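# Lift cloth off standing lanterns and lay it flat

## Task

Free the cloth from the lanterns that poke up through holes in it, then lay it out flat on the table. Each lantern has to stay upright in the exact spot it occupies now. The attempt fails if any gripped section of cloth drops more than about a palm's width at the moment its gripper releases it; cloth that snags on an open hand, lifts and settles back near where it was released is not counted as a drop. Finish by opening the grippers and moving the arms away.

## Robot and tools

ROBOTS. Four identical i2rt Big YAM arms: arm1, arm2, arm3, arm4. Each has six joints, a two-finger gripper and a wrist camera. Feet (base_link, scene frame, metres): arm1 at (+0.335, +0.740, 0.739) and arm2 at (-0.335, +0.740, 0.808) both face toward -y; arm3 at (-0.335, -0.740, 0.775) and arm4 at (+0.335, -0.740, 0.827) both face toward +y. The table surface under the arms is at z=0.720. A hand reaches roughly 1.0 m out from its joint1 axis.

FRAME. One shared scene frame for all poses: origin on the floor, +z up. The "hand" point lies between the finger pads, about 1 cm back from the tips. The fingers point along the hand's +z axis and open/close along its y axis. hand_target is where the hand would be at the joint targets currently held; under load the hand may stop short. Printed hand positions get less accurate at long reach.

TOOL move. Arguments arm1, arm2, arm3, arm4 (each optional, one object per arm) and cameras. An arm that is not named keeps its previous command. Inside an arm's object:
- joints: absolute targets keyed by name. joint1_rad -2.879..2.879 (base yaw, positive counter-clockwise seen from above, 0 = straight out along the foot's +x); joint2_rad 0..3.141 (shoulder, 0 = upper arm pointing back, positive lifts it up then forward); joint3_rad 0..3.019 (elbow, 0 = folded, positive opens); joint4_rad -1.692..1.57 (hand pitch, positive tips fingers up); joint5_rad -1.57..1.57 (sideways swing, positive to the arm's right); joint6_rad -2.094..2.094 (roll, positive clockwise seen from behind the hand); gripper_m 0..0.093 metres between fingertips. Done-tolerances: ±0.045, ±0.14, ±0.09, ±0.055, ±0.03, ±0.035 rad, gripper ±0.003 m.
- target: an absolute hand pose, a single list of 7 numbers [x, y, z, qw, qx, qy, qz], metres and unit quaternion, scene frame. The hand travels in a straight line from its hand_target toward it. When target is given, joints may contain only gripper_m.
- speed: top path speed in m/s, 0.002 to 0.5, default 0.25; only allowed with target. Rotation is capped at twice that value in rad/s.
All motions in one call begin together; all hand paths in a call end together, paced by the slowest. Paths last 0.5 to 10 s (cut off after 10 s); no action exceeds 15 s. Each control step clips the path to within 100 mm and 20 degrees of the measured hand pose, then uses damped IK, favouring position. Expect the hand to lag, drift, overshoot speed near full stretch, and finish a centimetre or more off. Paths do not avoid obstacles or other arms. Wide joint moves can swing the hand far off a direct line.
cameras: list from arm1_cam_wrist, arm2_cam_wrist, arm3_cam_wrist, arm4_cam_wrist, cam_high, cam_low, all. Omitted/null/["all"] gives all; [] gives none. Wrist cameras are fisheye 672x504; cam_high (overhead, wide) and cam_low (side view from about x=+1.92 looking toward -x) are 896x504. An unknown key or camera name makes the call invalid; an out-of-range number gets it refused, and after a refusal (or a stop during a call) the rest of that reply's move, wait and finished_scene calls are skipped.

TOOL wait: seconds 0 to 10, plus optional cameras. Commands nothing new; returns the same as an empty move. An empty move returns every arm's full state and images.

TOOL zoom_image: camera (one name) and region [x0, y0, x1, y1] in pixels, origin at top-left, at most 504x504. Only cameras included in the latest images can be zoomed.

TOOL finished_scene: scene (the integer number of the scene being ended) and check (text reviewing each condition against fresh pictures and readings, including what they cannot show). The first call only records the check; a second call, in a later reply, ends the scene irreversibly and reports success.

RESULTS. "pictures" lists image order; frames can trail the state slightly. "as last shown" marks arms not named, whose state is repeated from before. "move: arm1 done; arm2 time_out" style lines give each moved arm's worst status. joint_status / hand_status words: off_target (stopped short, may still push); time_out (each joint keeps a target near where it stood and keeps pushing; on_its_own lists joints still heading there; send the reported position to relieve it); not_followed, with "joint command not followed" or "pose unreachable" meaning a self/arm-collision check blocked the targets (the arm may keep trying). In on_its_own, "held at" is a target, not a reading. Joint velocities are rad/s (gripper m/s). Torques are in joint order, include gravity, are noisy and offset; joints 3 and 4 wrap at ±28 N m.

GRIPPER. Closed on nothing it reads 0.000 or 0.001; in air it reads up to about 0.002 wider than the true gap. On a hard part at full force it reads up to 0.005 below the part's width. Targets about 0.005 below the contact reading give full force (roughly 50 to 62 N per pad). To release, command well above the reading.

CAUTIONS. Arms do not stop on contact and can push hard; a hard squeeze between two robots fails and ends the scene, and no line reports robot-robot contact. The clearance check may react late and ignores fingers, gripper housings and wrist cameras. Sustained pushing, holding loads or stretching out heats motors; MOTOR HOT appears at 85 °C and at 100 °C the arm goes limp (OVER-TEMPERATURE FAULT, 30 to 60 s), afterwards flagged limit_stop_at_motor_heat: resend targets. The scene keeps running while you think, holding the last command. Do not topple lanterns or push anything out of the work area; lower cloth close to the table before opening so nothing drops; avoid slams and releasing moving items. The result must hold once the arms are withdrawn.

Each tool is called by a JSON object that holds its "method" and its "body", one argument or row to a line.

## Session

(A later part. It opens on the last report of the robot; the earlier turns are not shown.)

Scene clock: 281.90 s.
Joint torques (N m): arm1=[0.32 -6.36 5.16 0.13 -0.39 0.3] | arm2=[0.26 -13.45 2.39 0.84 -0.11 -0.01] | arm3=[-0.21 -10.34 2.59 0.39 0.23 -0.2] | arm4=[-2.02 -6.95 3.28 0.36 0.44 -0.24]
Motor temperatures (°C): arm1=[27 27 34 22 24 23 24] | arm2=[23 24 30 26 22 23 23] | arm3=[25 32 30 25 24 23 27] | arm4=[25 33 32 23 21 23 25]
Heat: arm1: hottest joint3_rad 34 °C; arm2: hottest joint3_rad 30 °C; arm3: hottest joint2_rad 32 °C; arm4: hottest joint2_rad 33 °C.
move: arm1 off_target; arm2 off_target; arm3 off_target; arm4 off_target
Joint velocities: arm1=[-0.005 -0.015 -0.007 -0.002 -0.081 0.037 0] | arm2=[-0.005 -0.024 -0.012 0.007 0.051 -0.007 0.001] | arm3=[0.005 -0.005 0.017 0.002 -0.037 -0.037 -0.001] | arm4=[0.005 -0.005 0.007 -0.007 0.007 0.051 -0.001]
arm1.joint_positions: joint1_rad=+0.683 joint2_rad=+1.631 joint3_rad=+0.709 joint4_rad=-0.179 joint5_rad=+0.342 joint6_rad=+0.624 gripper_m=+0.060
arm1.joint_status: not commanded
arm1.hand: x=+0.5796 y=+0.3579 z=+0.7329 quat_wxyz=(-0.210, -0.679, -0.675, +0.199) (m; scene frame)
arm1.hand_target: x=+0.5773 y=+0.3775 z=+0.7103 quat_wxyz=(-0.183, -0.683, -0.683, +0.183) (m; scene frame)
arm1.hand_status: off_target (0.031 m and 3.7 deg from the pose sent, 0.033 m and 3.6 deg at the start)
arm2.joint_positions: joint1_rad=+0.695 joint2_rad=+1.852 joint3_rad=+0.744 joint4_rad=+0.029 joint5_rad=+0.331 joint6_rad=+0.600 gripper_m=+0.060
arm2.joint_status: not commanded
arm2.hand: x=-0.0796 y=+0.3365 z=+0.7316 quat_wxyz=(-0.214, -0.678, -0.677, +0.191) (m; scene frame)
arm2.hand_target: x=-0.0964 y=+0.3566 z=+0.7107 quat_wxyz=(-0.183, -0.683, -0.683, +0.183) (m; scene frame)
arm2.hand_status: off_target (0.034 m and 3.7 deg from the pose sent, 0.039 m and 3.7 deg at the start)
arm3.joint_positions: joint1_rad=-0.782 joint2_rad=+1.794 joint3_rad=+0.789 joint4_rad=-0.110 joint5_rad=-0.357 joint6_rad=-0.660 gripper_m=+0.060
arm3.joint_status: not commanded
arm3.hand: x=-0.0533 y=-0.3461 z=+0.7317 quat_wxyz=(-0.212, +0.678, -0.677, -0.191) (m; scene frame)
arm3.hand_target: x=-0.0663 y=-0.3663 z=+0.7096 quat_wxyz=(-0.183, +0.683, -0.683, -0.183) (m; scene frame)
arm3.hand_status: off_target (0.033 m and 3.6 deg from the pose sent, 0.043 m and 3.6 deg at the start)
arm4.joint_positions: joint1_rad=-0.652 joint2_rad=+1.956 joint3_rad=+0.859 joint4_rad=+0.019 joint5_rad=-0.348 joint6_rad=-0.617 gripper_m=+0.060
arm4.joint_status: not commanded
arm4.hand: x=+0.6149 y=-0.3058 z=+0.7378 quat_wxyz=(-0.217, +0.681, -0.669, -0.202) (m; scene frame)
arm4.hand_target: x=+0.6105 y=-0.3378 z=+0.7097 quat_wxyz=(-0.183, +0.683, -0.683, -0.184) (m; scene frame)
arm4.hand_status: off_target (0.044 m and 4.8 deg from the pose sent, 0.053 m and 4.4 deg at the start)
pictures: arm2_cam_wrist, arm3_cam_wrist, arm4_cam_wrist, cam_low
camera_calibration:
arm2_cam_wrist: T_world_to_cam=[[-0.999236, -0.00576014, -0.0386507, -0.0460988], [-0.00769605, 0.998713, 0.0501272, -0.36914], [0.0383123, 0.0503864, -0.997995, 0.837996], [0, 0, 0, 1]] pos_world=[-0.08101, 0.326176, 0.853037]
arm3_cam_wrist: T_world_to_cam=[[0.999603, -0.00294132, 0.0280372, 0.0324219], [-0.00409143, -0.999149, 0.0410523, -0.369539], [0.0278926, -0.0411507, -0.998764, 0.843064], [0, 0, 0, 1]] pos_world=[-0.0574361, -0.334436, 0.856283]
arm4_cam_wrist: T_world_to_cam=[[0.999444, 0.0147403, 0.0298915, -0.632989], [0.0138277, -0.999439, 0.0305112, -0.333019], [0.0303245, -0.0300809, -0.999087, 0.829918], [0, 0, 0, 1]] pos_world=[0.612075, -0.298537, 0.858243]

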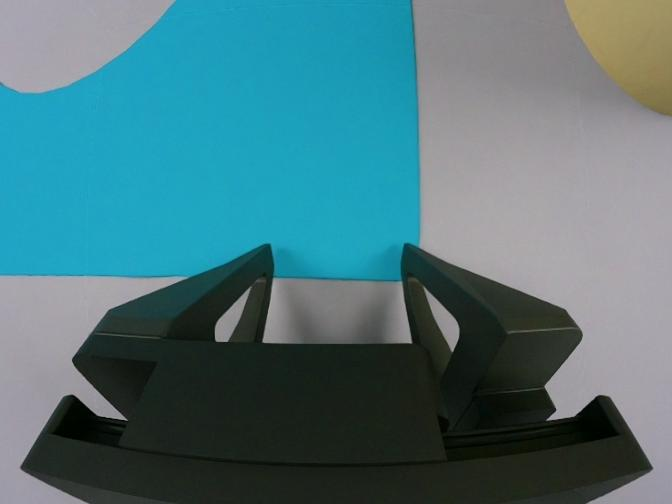

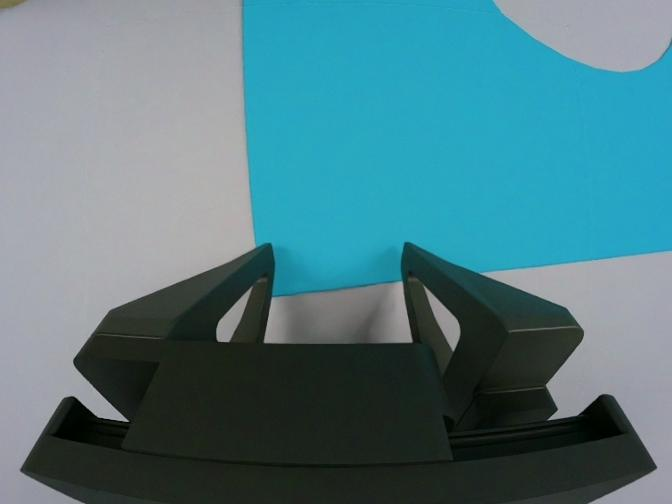

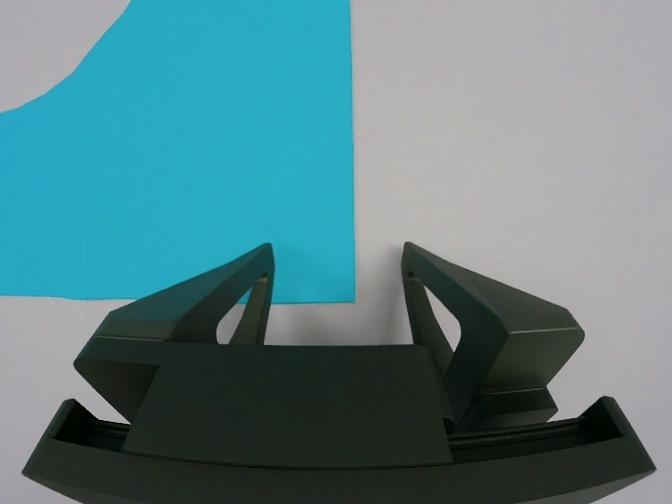

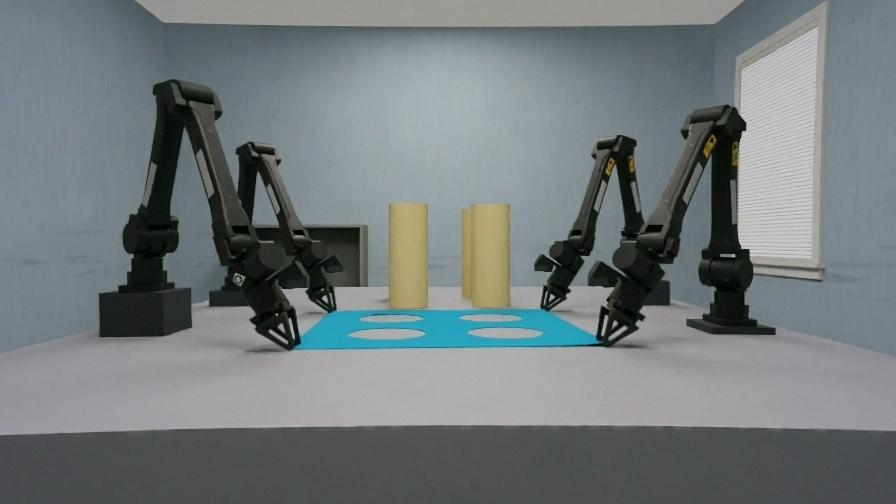

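{"method": "move", "body": {
  "arm1": {"target": [0.579, 0.368, 0.80, 0.183, 0.683, 0.683, -0.183], "speed": 0.15},
  "arm2": {"target": [-0.090, 0.347, 0.80, 0.183, 0.683, 0.683, -0.183], "speed": 0.15},
  "arm3": {"target": [-0.061, -0.357, 0.80, 0.183, -0.683, 0.683, 0.183], "speed": 0.15},
  "arm4": {"target": [0.613, -0.324, 0.80, 0.183, -0.683, 0.683, 0.183], "speed": 0.15},
  "cameras": ["cam_low", "cam_high", "arm1_cam_wrist", "arm4_cam_wrist"]
}}

{"method": "zoom_image", "body": {
  "camera": "cam_low",
  "region": [290, 295, 460, 360]
}}

{"method": "zoom_image", "body": {
  "camera": "cam_low",
  "region": [440, 295, 610, 360]
}}

{"method": "zoom_image", "body": {
  "camera": "cam_high",
  "region": [410, 180, 580, 340]
}}

Scene clock: 292.37 s.
Joint torques (N m): arm1=[-1.73 -7.94 11.64 0.43 0.25 0.11] | arm2=[0.21 -13.92 9.58 0.54 0.11 -0.02] | arm3=[0.21 -12.22 8.38 0.14 0 -0.12] | arm4=[0.03 -7.77 9.8 0.77 -0.17 -0.01]
Motor temperatures (°C): arm1=[27 27 34 22 24 23 23] | arm2=[23 24 29 26 22 23 23] | arm3=[25 32 29 25 24 23 27] | arm4=[25 33 31 23 21 23 25]
Heat: arm1: hottest joint3_rad 34 °C; arm2: hottest joint3_rad 29 °C; arm3: hottest joint2_rad 32 °C; arm4: hottest joint2_rad 33 °C.
move: arm1 off_target; arm2 off_target; arm3 off_target; arm4 off_target
Joint velocities: arm1=[0.005 -0.015 -0.017 -0.012 -0.022 -0.022 0] | arm2=[-0.005 -0.005 -0.007 0.002 -0.066 0.007 0] | arm3=[-0.005 -0.005 -0.007 0.002 -0.051 -0.037 0] | arm4=[0.024 -0.005 0.002 -0.007 0.007 -0.007 0]
arm1.joint_positions: joint1_rad=+0.688 joint2_rad=+1.470 joint3_rad=+0.749 joint4_rad=-0.481 joint5_rad=+0.320 joint6_rad=+0.630 gripper_m=+0.060
arm1.joint_status: not commanded
arm1.hand: x=+0.5675 y=+0.3820 z=+0.7836 quat_wxyz=(-0.164, -0.681, -0.690, +0.183) (m; scene frame)
arm1.hand_target: x=+0.5789 y=+0.3682 z=+0.8005 quat_wxyz=(-0.183, -0.683, -0.683, +0.182) (m; scene frame)
arm1.hand_status: off_target (0.024 m and 2.3 deg from the pose sent, 0.068 m and 3.7 deg at the start)
arm2.joint_positions: joint1_rad=+0.695 joint2_rad=+1.647 joint3_rad=+0.729 joint4_rad=-0.256 joint5_rad=+0.325 joint6_rad=+0.600 gripper_m=+0.060
arm2.joint_status: not commanded
arm2.hand: x=-0.0994 y=+0.3622 z=+0.7876 quat_wxyz=(-0.169, -0.679, -0.690, +0.183) (m; scene frame)
arm2.hand_target: x=-0.0898 y=+0.3471 z=+0.8001 quat_wxyz=(-0.183, -0.683, -0.683, +0.183) (m; scene frame)
arm2.hand_status: off_target (0.022 m and 1.9 deg from the pose sent, 0.070 m and 3.7 deg at the start)
arm3.joint_positions: joint1_rad=-0.782 joint2_rad=+1.629 joint3_rad=+0.795 joint4_rad=-0.387 joint5_rad=-0.348 joint6_rad=-0.661 gripper_m=+0.060
arm3.joint_status: not commanded
arm3.hand: x=-0.0737 y=-0.3704 z=+0.7803 quat_wxyz=(-0.162, +0.679, -0.692, -0.184) (m; scene frame)
arm3.hand_target: x=-0.0607 y=-0.3568 z=+0.7993 quat_wxyz=(-0.183, +0.683, -0.683, -0.183) (m; scene frame)
arm3.hand_status: off_target (0.027 m and 2.7 deg from the pose sent, 0.070 m and 3.6 deg at the start)
arm4.joint_positions: joint1_rad=-0.658 joint2_rad=+1.765 joint3_rad=+0.842 joint4_rad=-0.250 joint5_rad=-0.323 joint6_rad=-0.625 gripper_m=+0.060
arm4.joint_status: not commanded
arm4.hand: x=+0.6020 y=-0.3327 z=+0.7953 quat_wxyz=(-0.175, +0.683, -0.685, -0.185) (m; scene frame)
arm4.hand_target: x=+0.6127 y=-0.3248 z=+0.8008 quat_wxyz=(-0.183, +0.683, -0.683, -0.182) (m; scene frame)
arm4.hand_status: off_target (0.015 m and 1.0 deg from the pose sent, 0.065 m and 4.8 deg at the start)
pictures: arm1_cam_wrist, arm4_cam_wrist, cam_high, cam_low
camera_calibration:
arm1_cam_wrist: T_world_to_cam=[[-0.999695, -0.0124988, 0.0212826, 0.557154], [-0.0104233, 0.995424, 0.0949821, -0.440567], [-0.0223724, 0.0947314, -0.995251, 0.886765], [0, 0, 0, 1]] pos_world=[0.572231, 0.36151, 0.912543]
arm4_cam_wrist: T_world_to_cam=[[0.999929, 0.00649413, -0.0100155, -0.592752], [0.00762763, -0.993027, 0.117642, -0.424866], [-0.00918164, -0.11771, -0.993006, 0.87668], [0, 0, 0, 1]] pos_world=[0.603999, -0.314859, 0.914594]

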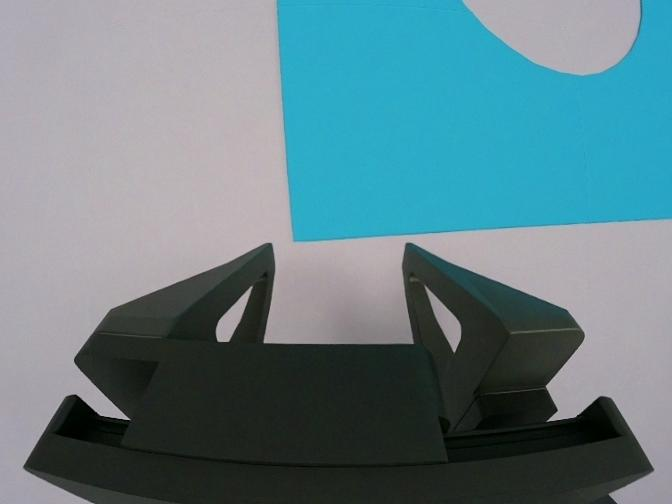

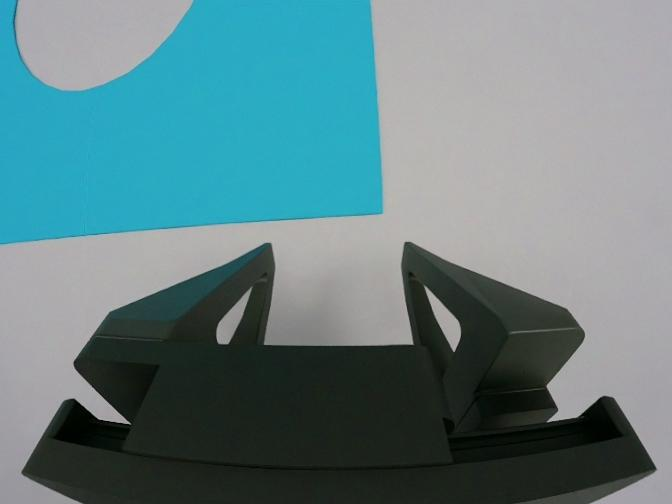

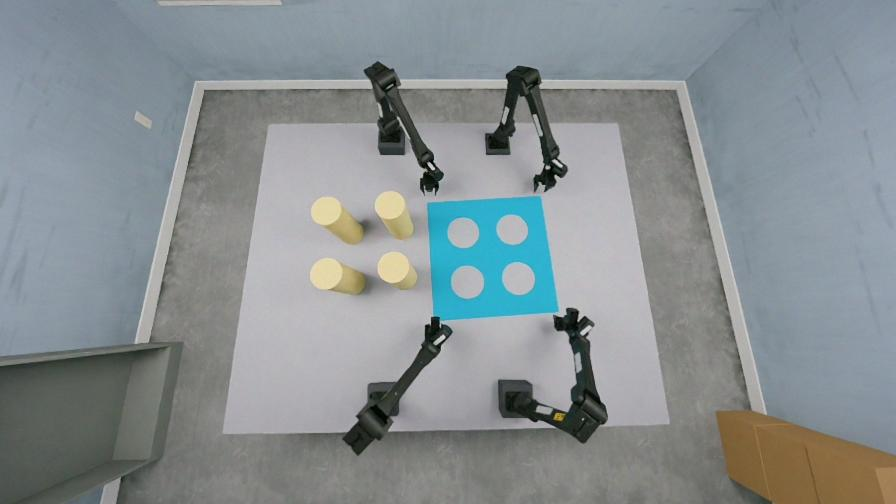

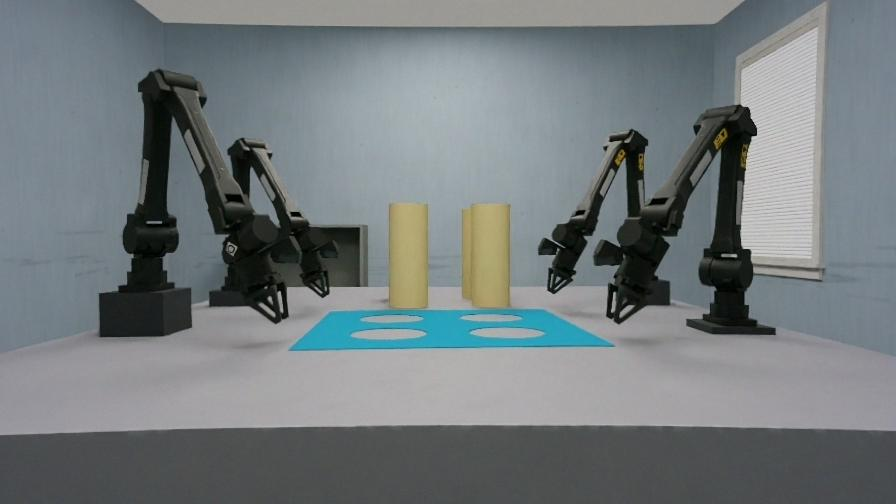

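Scaled by 2.965.

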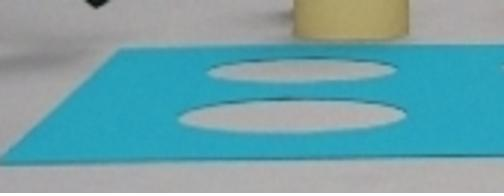

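Scaled by 2.965.

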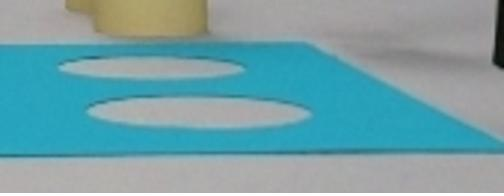

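Scaled by 2.965.

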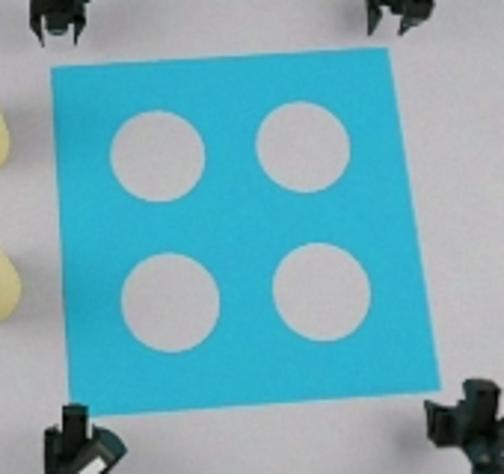

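{"method": "move", "body": {

}}

Scene clock: 296.93 s.
Joint torques (N m): arm1=[-1.61 -7.71 11.56 0.28 0.25 0.12] | arm2=[0.09 -13.8 9.59 0.51 0.12 -0.01] | arm3=[0.15 -12.22 8.4 0.16 -0.01 -0.12] | arm4=[0.03 -7.77 9.78 0.76 -0.17 -0.01]
Motor temperatures (°C): arm1=[27 27 34 22 24 23 23] | arm2=[23 24 30 26 22 23 23] | arm3=[25 32 30 25 24 23 27] | arm4=[25 33 31 23 21 23 25]
Heat: arm1: hottest joint3_rad 34 °C; arm2: hottest joint3_rad 30 °C; arm3: hottest joint2_rad 32 °C; arm4: hottest joint2_rad 33 °C.
Joint velocities: arm1=[0.005 -0.005 -0.002 -0.012 -0.037 0.066 -0.001] | arm2=[0.005 -0.015 0.002 -0.012 -0.022 -0.022 0.001] | arm3=[0.005 0.005 -0.007 -0.002 -0.007 -0.007 -0.001] | arm4=[-0.005 -0.005 -0.002 0.017 -0.051 0.022 -0.001]
arm1.joint_positions: joint1_rad=+0.688 joint2_rad=+1.470 joint3_rad=+0.749 joint4_rad=-0.481 joint5_rad=+0.320 joint6_rad=+0.630 gripper_m=+0.060
arm1.joint_status: not commanded
arm1.hand: x=+0.5675 y=+0.3820 z=+0.7836 quat_wxyz=(-0.164, -0.681, -0.690, +0.183) (m; scene frame)
arm1.hand_target: x=+0.5789 y=+0.3682 z=+0.8005 quat_wxyz=(-0.183, -0.683, -0.683, +0.182) (m; scene frame)
arm1.hand_status: off_target (0.024 m and 2.3 deg from the pose sent, 0.068 m and 3.7 deg at the start)
arm2.joint_positions: joint1_rad=+0.695 joint2_rad=+1.647 joint3_rad=+0.729 joint4_rad=-0.256 joint5_rad=+0.325 joint6_rad=+0.600 gripper_m=+0.060
arm2.joint_status: not commanded
arm2.hand: x=-0.0994 y=+0.3622 z=+0.7876 quat_wxyz=(-0.169, -0.679, -0.690, +0.183) (m; scene frame)
arm2.hand_target: x=-0.0898 y=+0.3471 z=+0.8001 quat_wxyz=(-0.183, -0.683, -0.683, +0.183) (m; scene frame)
arm2.hand_status: off_target (0.022 m and 1.9 deg from the pose sent, 0.070 m and 3.7 deg at the start)
arm3.joint_positions: joint1_rad=-0.782 joint2_rad=+1.629 joint3_rad=+0.795 joint4_rad=-0.387 joint5_rad=-0.348 joint6_rad=-0.661 gripper_m=+0.060
arm3.joint_status: not commanded
arm3.hand: x=-0.0738 y=-0.3705 z=+0.7803 quat_wxyz=(-0.162, +0.679, -0.692, -0.184) (m; scene frame)
arm3.hand_target: x=-0.0607 y=-0.3569 z=+0.7993 quat_wxyz=(-0.183, +0.683, -0.683, -0.183) (m; scene frame)
arm3.hand_status: off_target (0.027 m and 2.7 deg from the pose sent, 0.070 m and 3.6 deg at the start)
arm4.joint_positions: joint1_rad=-0.658 joint2_rad=+1.765 joint3_rad=+0.842 joint4_rad=-0.250 joint5_rad=-0.323 joint6_rad=-0.625 gripper_m=+0.060
arm4.joint_status: not commanded
arm4.hand: x=+0.6020 y=-0.3327 z=+0.7953 quat_wxyz=(-0.175, +0.683, -0.685, -0.185) (m; scene frame)
arm4.hand_target: x=+0.6127 y=-0.3248 z=+0.8008 quat_wxyz=(-0.183, +0.683, -0.683, -0.183) (m; scene frame)
arm4.hand_status: off_target (0.015 m and 1.0 deg from the pose sent, 0.065 m and 4.8 deg at the start)
pictures: arm1_cam_wrist, arm2_cam_wrist, arm3_cam_wrist, arm4_cam_wrist, cam_high, cam_low
camera_calibration:
arm1_cam_wrist: T_world_to_cam=[[-0.999695, -0.0124988, 0.0212826, 0.557154], [-0.0104233, 0.995424, 0.0949821, -0.440567], [-0.0223724, 0.0947314, -0.995251, 0.886765], [0, 0, 0, 1]] pos_world=[0.572231, 0.36151, 0.912543]
arm2_cam_wrist: T_world_to_cam=[[-0.999838, -0.00796875, 0.016149, -0.105968], [-0.00584342, 0.991806, 0.127623, -0.456171], [-0.0170337, 0.127508, -0.991691, 0.855029], [0, 0, 0, 1]] pos_world=[-0.0940524, 0.342566, 0.907854]
arm3_cam_wrist: T_world_to_cam=[[0.999299, -0.00601593, -0.0369473, 0.100976], [-0.00135409, -0.992165, 0.124925, -0.458646], [-0.0374093, -0.124788, -0.991478, 0.849695], [0, 0, 0, 1]] pos_world=[-0.0697396, -0.348414, 0.903481]
arm4_cam_wrist: T_world_to_cam=[[0.999929, 0.00649413, -0.0100155, -0.592752], [0.00762763, -0.993027, 0.117642, -0.424866], [-0.00918164, -0.11771, -0.993006, 0.87668], [0, 0, 0, 1]] pos_world=[0.603999, -0.314859, 0.914594]

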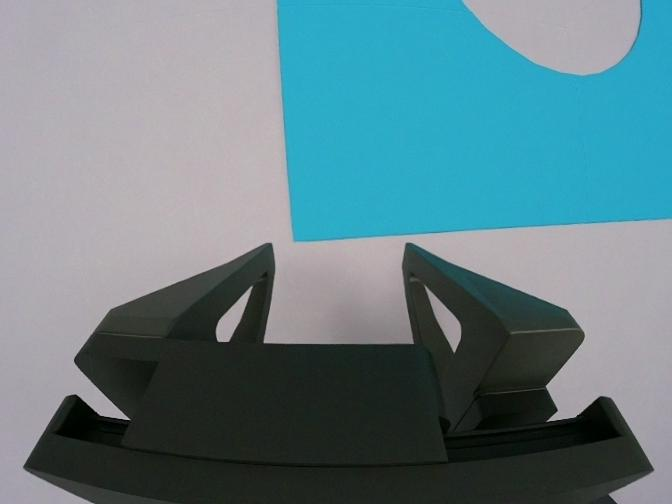

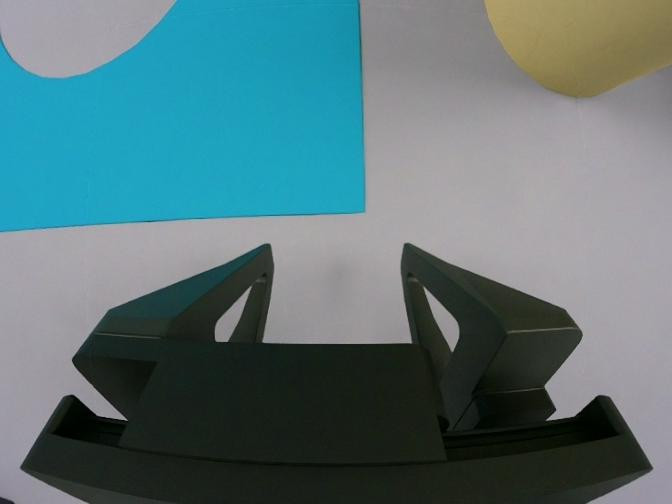

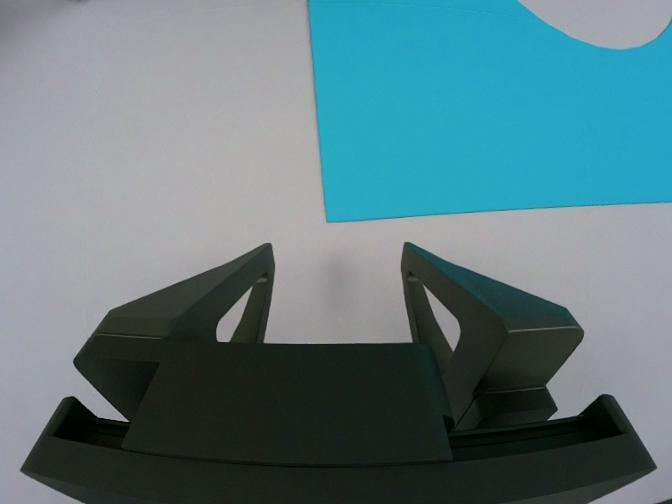

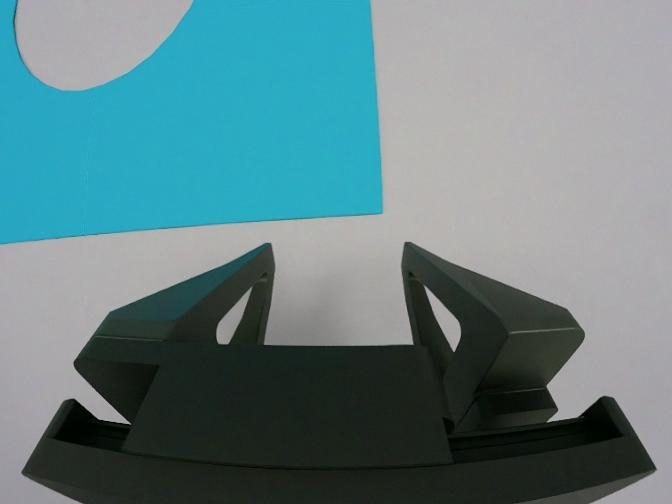

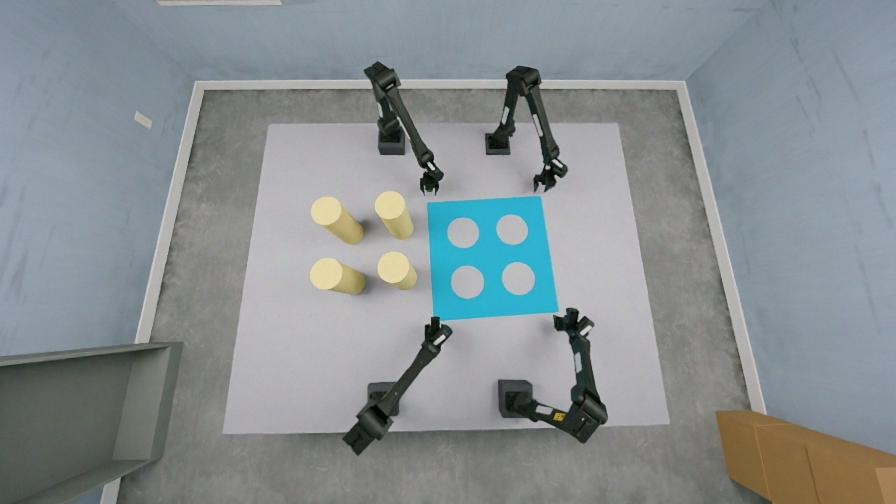

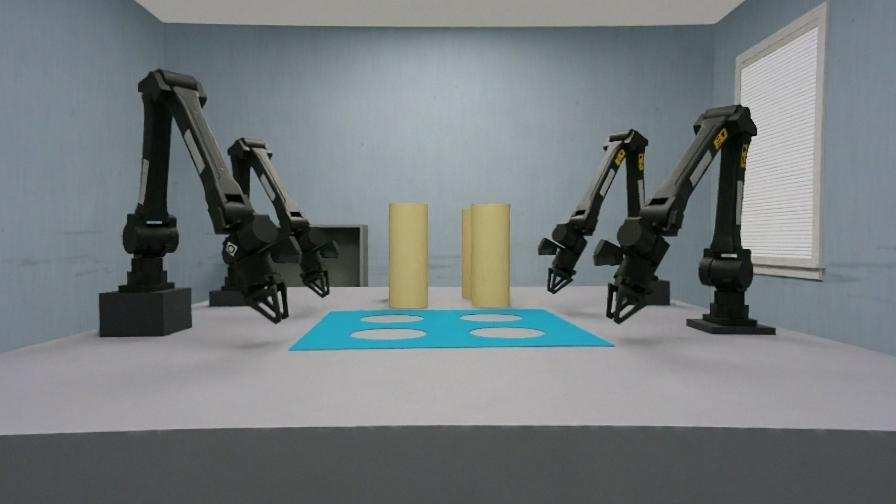

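{"method": "move", "body": {
  "arm1": {"target": [0.565, 0.44, 0.87, 0.183, 0.683, 0.683, -0.183], "speed": 0.2},
  "arm2": {"target": [-0.11, 0.42, 0.87, 0.183, 0.683, 0.683, -0.183], "speed": 0.2},
  "arm3": {"target": [-0.085, -0.43, 0.87, 0.183, -0.683, 0.683, 0.183], "speed": 0.2},
  "arm4": {"target": [0.595, -0.40, 0.87, 0.183, -0.683, 0.683, 0.183], "speed": 0.2},
  "cameras": ["cam_high", "cam_low"]
}}

Scene clock: 300.30 s.
Joint torques (N m): arm1=[-0.91 -4.72 9.98 0.43 0.73 0.16] | arm2=[0.38 -9.7 7.35 0.55 0.39 0] | arm3=[-0.09 -8.29 6.53 0.18 -0.2 -0.14] | arm4=[-0.38 -5.01 8.23 0.77 -0.5 -0.05]
Motor temperatures (°C): arm1=[27 27 34 22 24 23 23] | arm2=[23 24 30 26 22 23 23] | arm3=[25 32 30 25 24 23 27] | arm4=[25 33 31 23 21 23 25]
Heat: arm1: hottest joint3_rad 34 °C; arm2: hottest joint3_rad 30 °C; arm3: hottest joint2_rad 32 °C; arm4: hottest joint2_rad 33 °C.
move: arm1 done; arm2 done; arm3 done; arm4 done
Joint velocities: arm1=[0.005 0.005 0.007 -0.022 -0.022 -0.007 -0.001] | arm2=[-0.005 -0.005 0.002 -0.002 -0.007 -0.007 -0.002] | arm3=[0.015 -0.015 0.002 -0.007 0.007 -0.022 0.001] | arm4=[-0.015 -0.005 0.007 -0.002 -0.022 -0.051 0.001]
arm1.joint_positions: joint1_rad=+0.794 joint2_rad=+1.182 joint3_rad=+0.749 joint4_rad=-0.765 joint5_rad=+0.354 joint6_rad=+0.733 gripper_m=+0.060
arm1.joint_status: not commanded
arm1.hand: x=+0.5644 y=+0.4403 z=+0.8694 quat_wxyz=(-0.183, -0.680, -0.686, +0.182) (m; scene frame)
arm1.hand_target: x=+0.5653 y=+0.4400 z=+0.8705 quat_wxyz=(-0.182, -0.683, -0.683, +0.183) (m; scene frame)
arm1.hand_status: done (0.001 m and 0.5 deg from the pose sent, 0.104 m and 2.3 deg at the start)
arm2.joint_positions: joint1_rad=+0.779 joint2_rad=+1.321 joint3_rad=+0.674 joint4_rad=-0.504 joint5_rad=+0.356 joint6_rad=+0.687 gripper_m=+0.060
arm2.joint_status: not commanded
arm2.hand: x=-0.1051 y=+0.4134 z=+0.8760 quat_wxyz=(-0.194, -0.681, -0.682, +0.183) (m; scene frame)
arm2.hand_target: x=-0.1086 y=+0.4193 z=+0.8701 quat_wxyz=(-0.183, -0.683, -0.683, +0.183) (m; scene frame)
arm2.hand_status: done (0.010 m and 1.2 deg from the pose sent, 0.101 m and 1.9 deg at the start)
arm3.joint_positions: joint1_rad=-0.873 joint2_rad=+1.321 joint3_rad=+0.751 joint4_rad=-0.631 joint5_rad=-0.377 joint6_rad=-0.753 gripper_m=+0.060
arm3.joint_status: not commanded
arm3.hand: x=-0.0815 y=-0.4257 z=+0.8697 quat_wxyz=(-0.187, +0.679, -0.685, -0.183) (m; scene frame)
arm3.hand_target: x=-0.0836 y=-0.4286 z=+0.8693 quat_wxyz=(-0.184, +0.683, -0.683, -0.183) (m; scene frame)
arm3.hand_status: done (0.006 m and 0.7 deg from the pose sent, 0.108 m and 2.7 deg at the start)
arm4.joint_positions: joint1_rad=-0.749 joint2_rad=+1.461 joint3_rad=+0.746 joint4_rad=-0.454 joint5_rad=-0.354 joint6_rad=-0.710 gripper_m=+0.060
arm4.joint_status: not commanded
arm4.hand: x=+0.5956 y=-0.3951 z=+0.8765 quat_wxyz=(-0.191, +0.681, -0.682, -0.183) (m; scene frame)
arm4.hand_target: x=+0.5950 y=-0.4006 z=+0.8708 quat_wxyz=(-0.183, +0.683, -0.683, -0.183) (m; scene frame)
arm4.hand_status: done (0.008 m and 1.0 deg from the pose sent, 0.101 m and 1.0 deg at the start)
pictures: cam_high, cam_low

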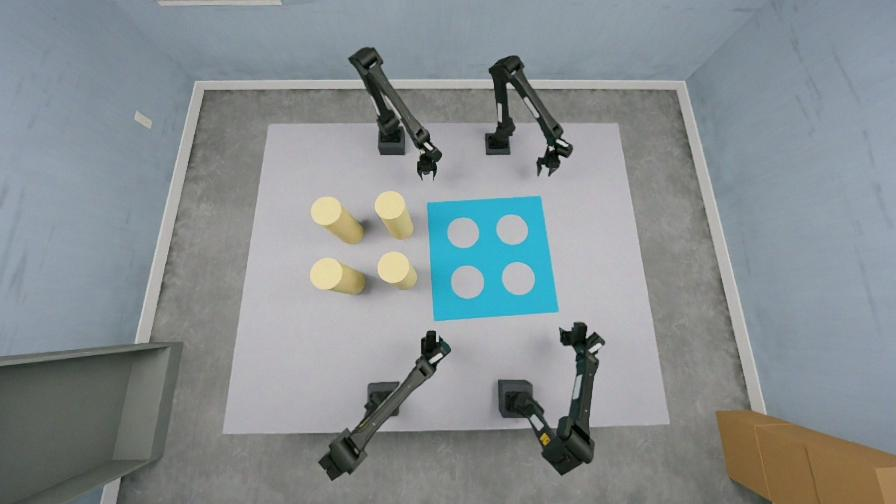

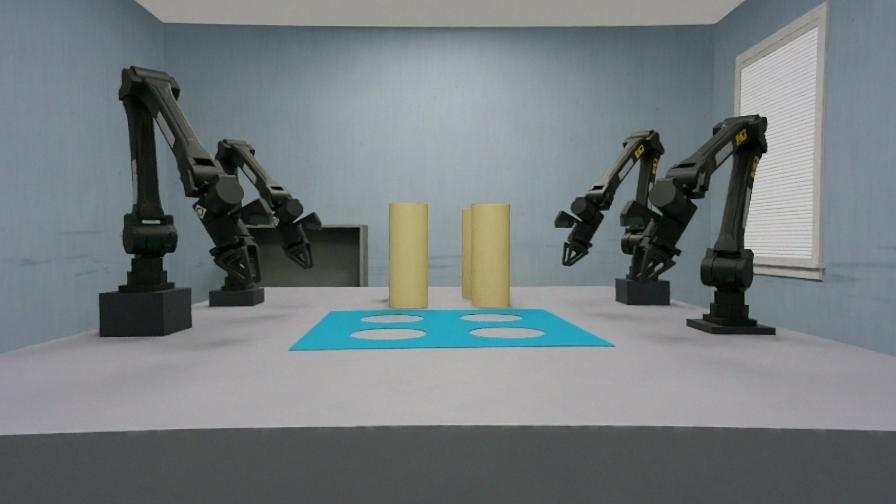

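{"method": "zoom_image", "body": {
  "camera": "cam_low",
  "region": [260, 190, 640, 380]
}}

{"method": "zoom_image", "body": {
  "camera": "cam_high",
  "region": [290, 170, 600, 345]
}}

{"method": "finished_scene", "body": {
  "scene": 2,
  "check": "Cloth off the lanterns: cam_high shows the whole cloth (px about (428,203),(541,196),(558,311),(433,320)) on bare table to the right of all four lanterns, with about 10 cm between its left edge and the nearest lanterns; no lantern stands in a hole. Flat: all four holes are clean ellipses in cam_low and circles in cam_high, edges are straight, no ridges or shadows below the edges, no folded corner visible; the area behind the lanterns is not hidden for the cloth. Lanterns: cam_low tops/edges at (389-428, 203) and (471-510, 205), cam_high tops at (327,211),(391,205),(326,272),(394,266), same as at the start, all upright; the fourth lantern is hidden in cam_low but seen upright in cam_high. No gripped part fell: corners were pressed on the table when the grippers opened. Grippers all read 0.060 open, hands about 15 cm above the table and outside the cloth edges, arms at rest with done status. Could be missed: a tiny sub-centimetre shift of a lantern or a low buckle that the pictures cannot resolve."
}}

Scaled by 1.326.

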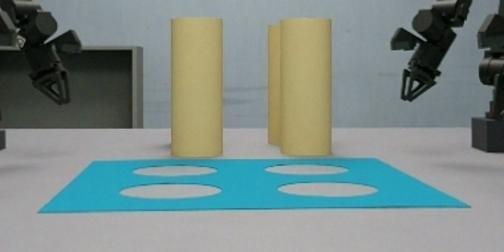

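Scaled by 1.626.

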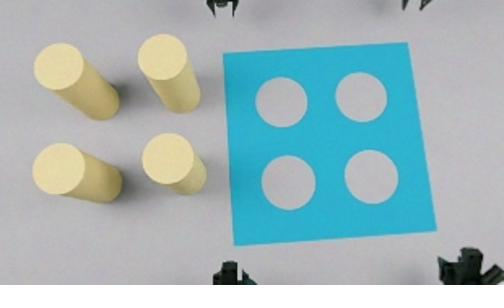

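This call ended nothing. Check each condition that your pictures could not show: look closer or test it, and mend what is not met. Then call finished_scene again.

{"method": "finished_scene", "body": {
  "scene": 2,
  "check": "Rechecked with zooms. Cloth: straight edges, four round holes with bare table in them, no ridges, folds or shadows in cam_high or cam_low; it lies wholly on the table, clear of the lanterns. Lanterns: all four upright in cam_high at their starting pixels (327,211),(391,205),(326,272),(394,266); three seen upright in cam_low at unchanged pixels, the fourth is behind another there but shows upright in cam_high. Grippers read 0.060 open with nothing held, hands at z about 0.87-0.88, beyond the cloth edges, and arms at rest. Corners were released while pressed on the table, so nothing fell. Pictures cannot resolve sub-centimetre shifts of lanterns or millimetre buckles."
}}

The scene is finished: the task was done.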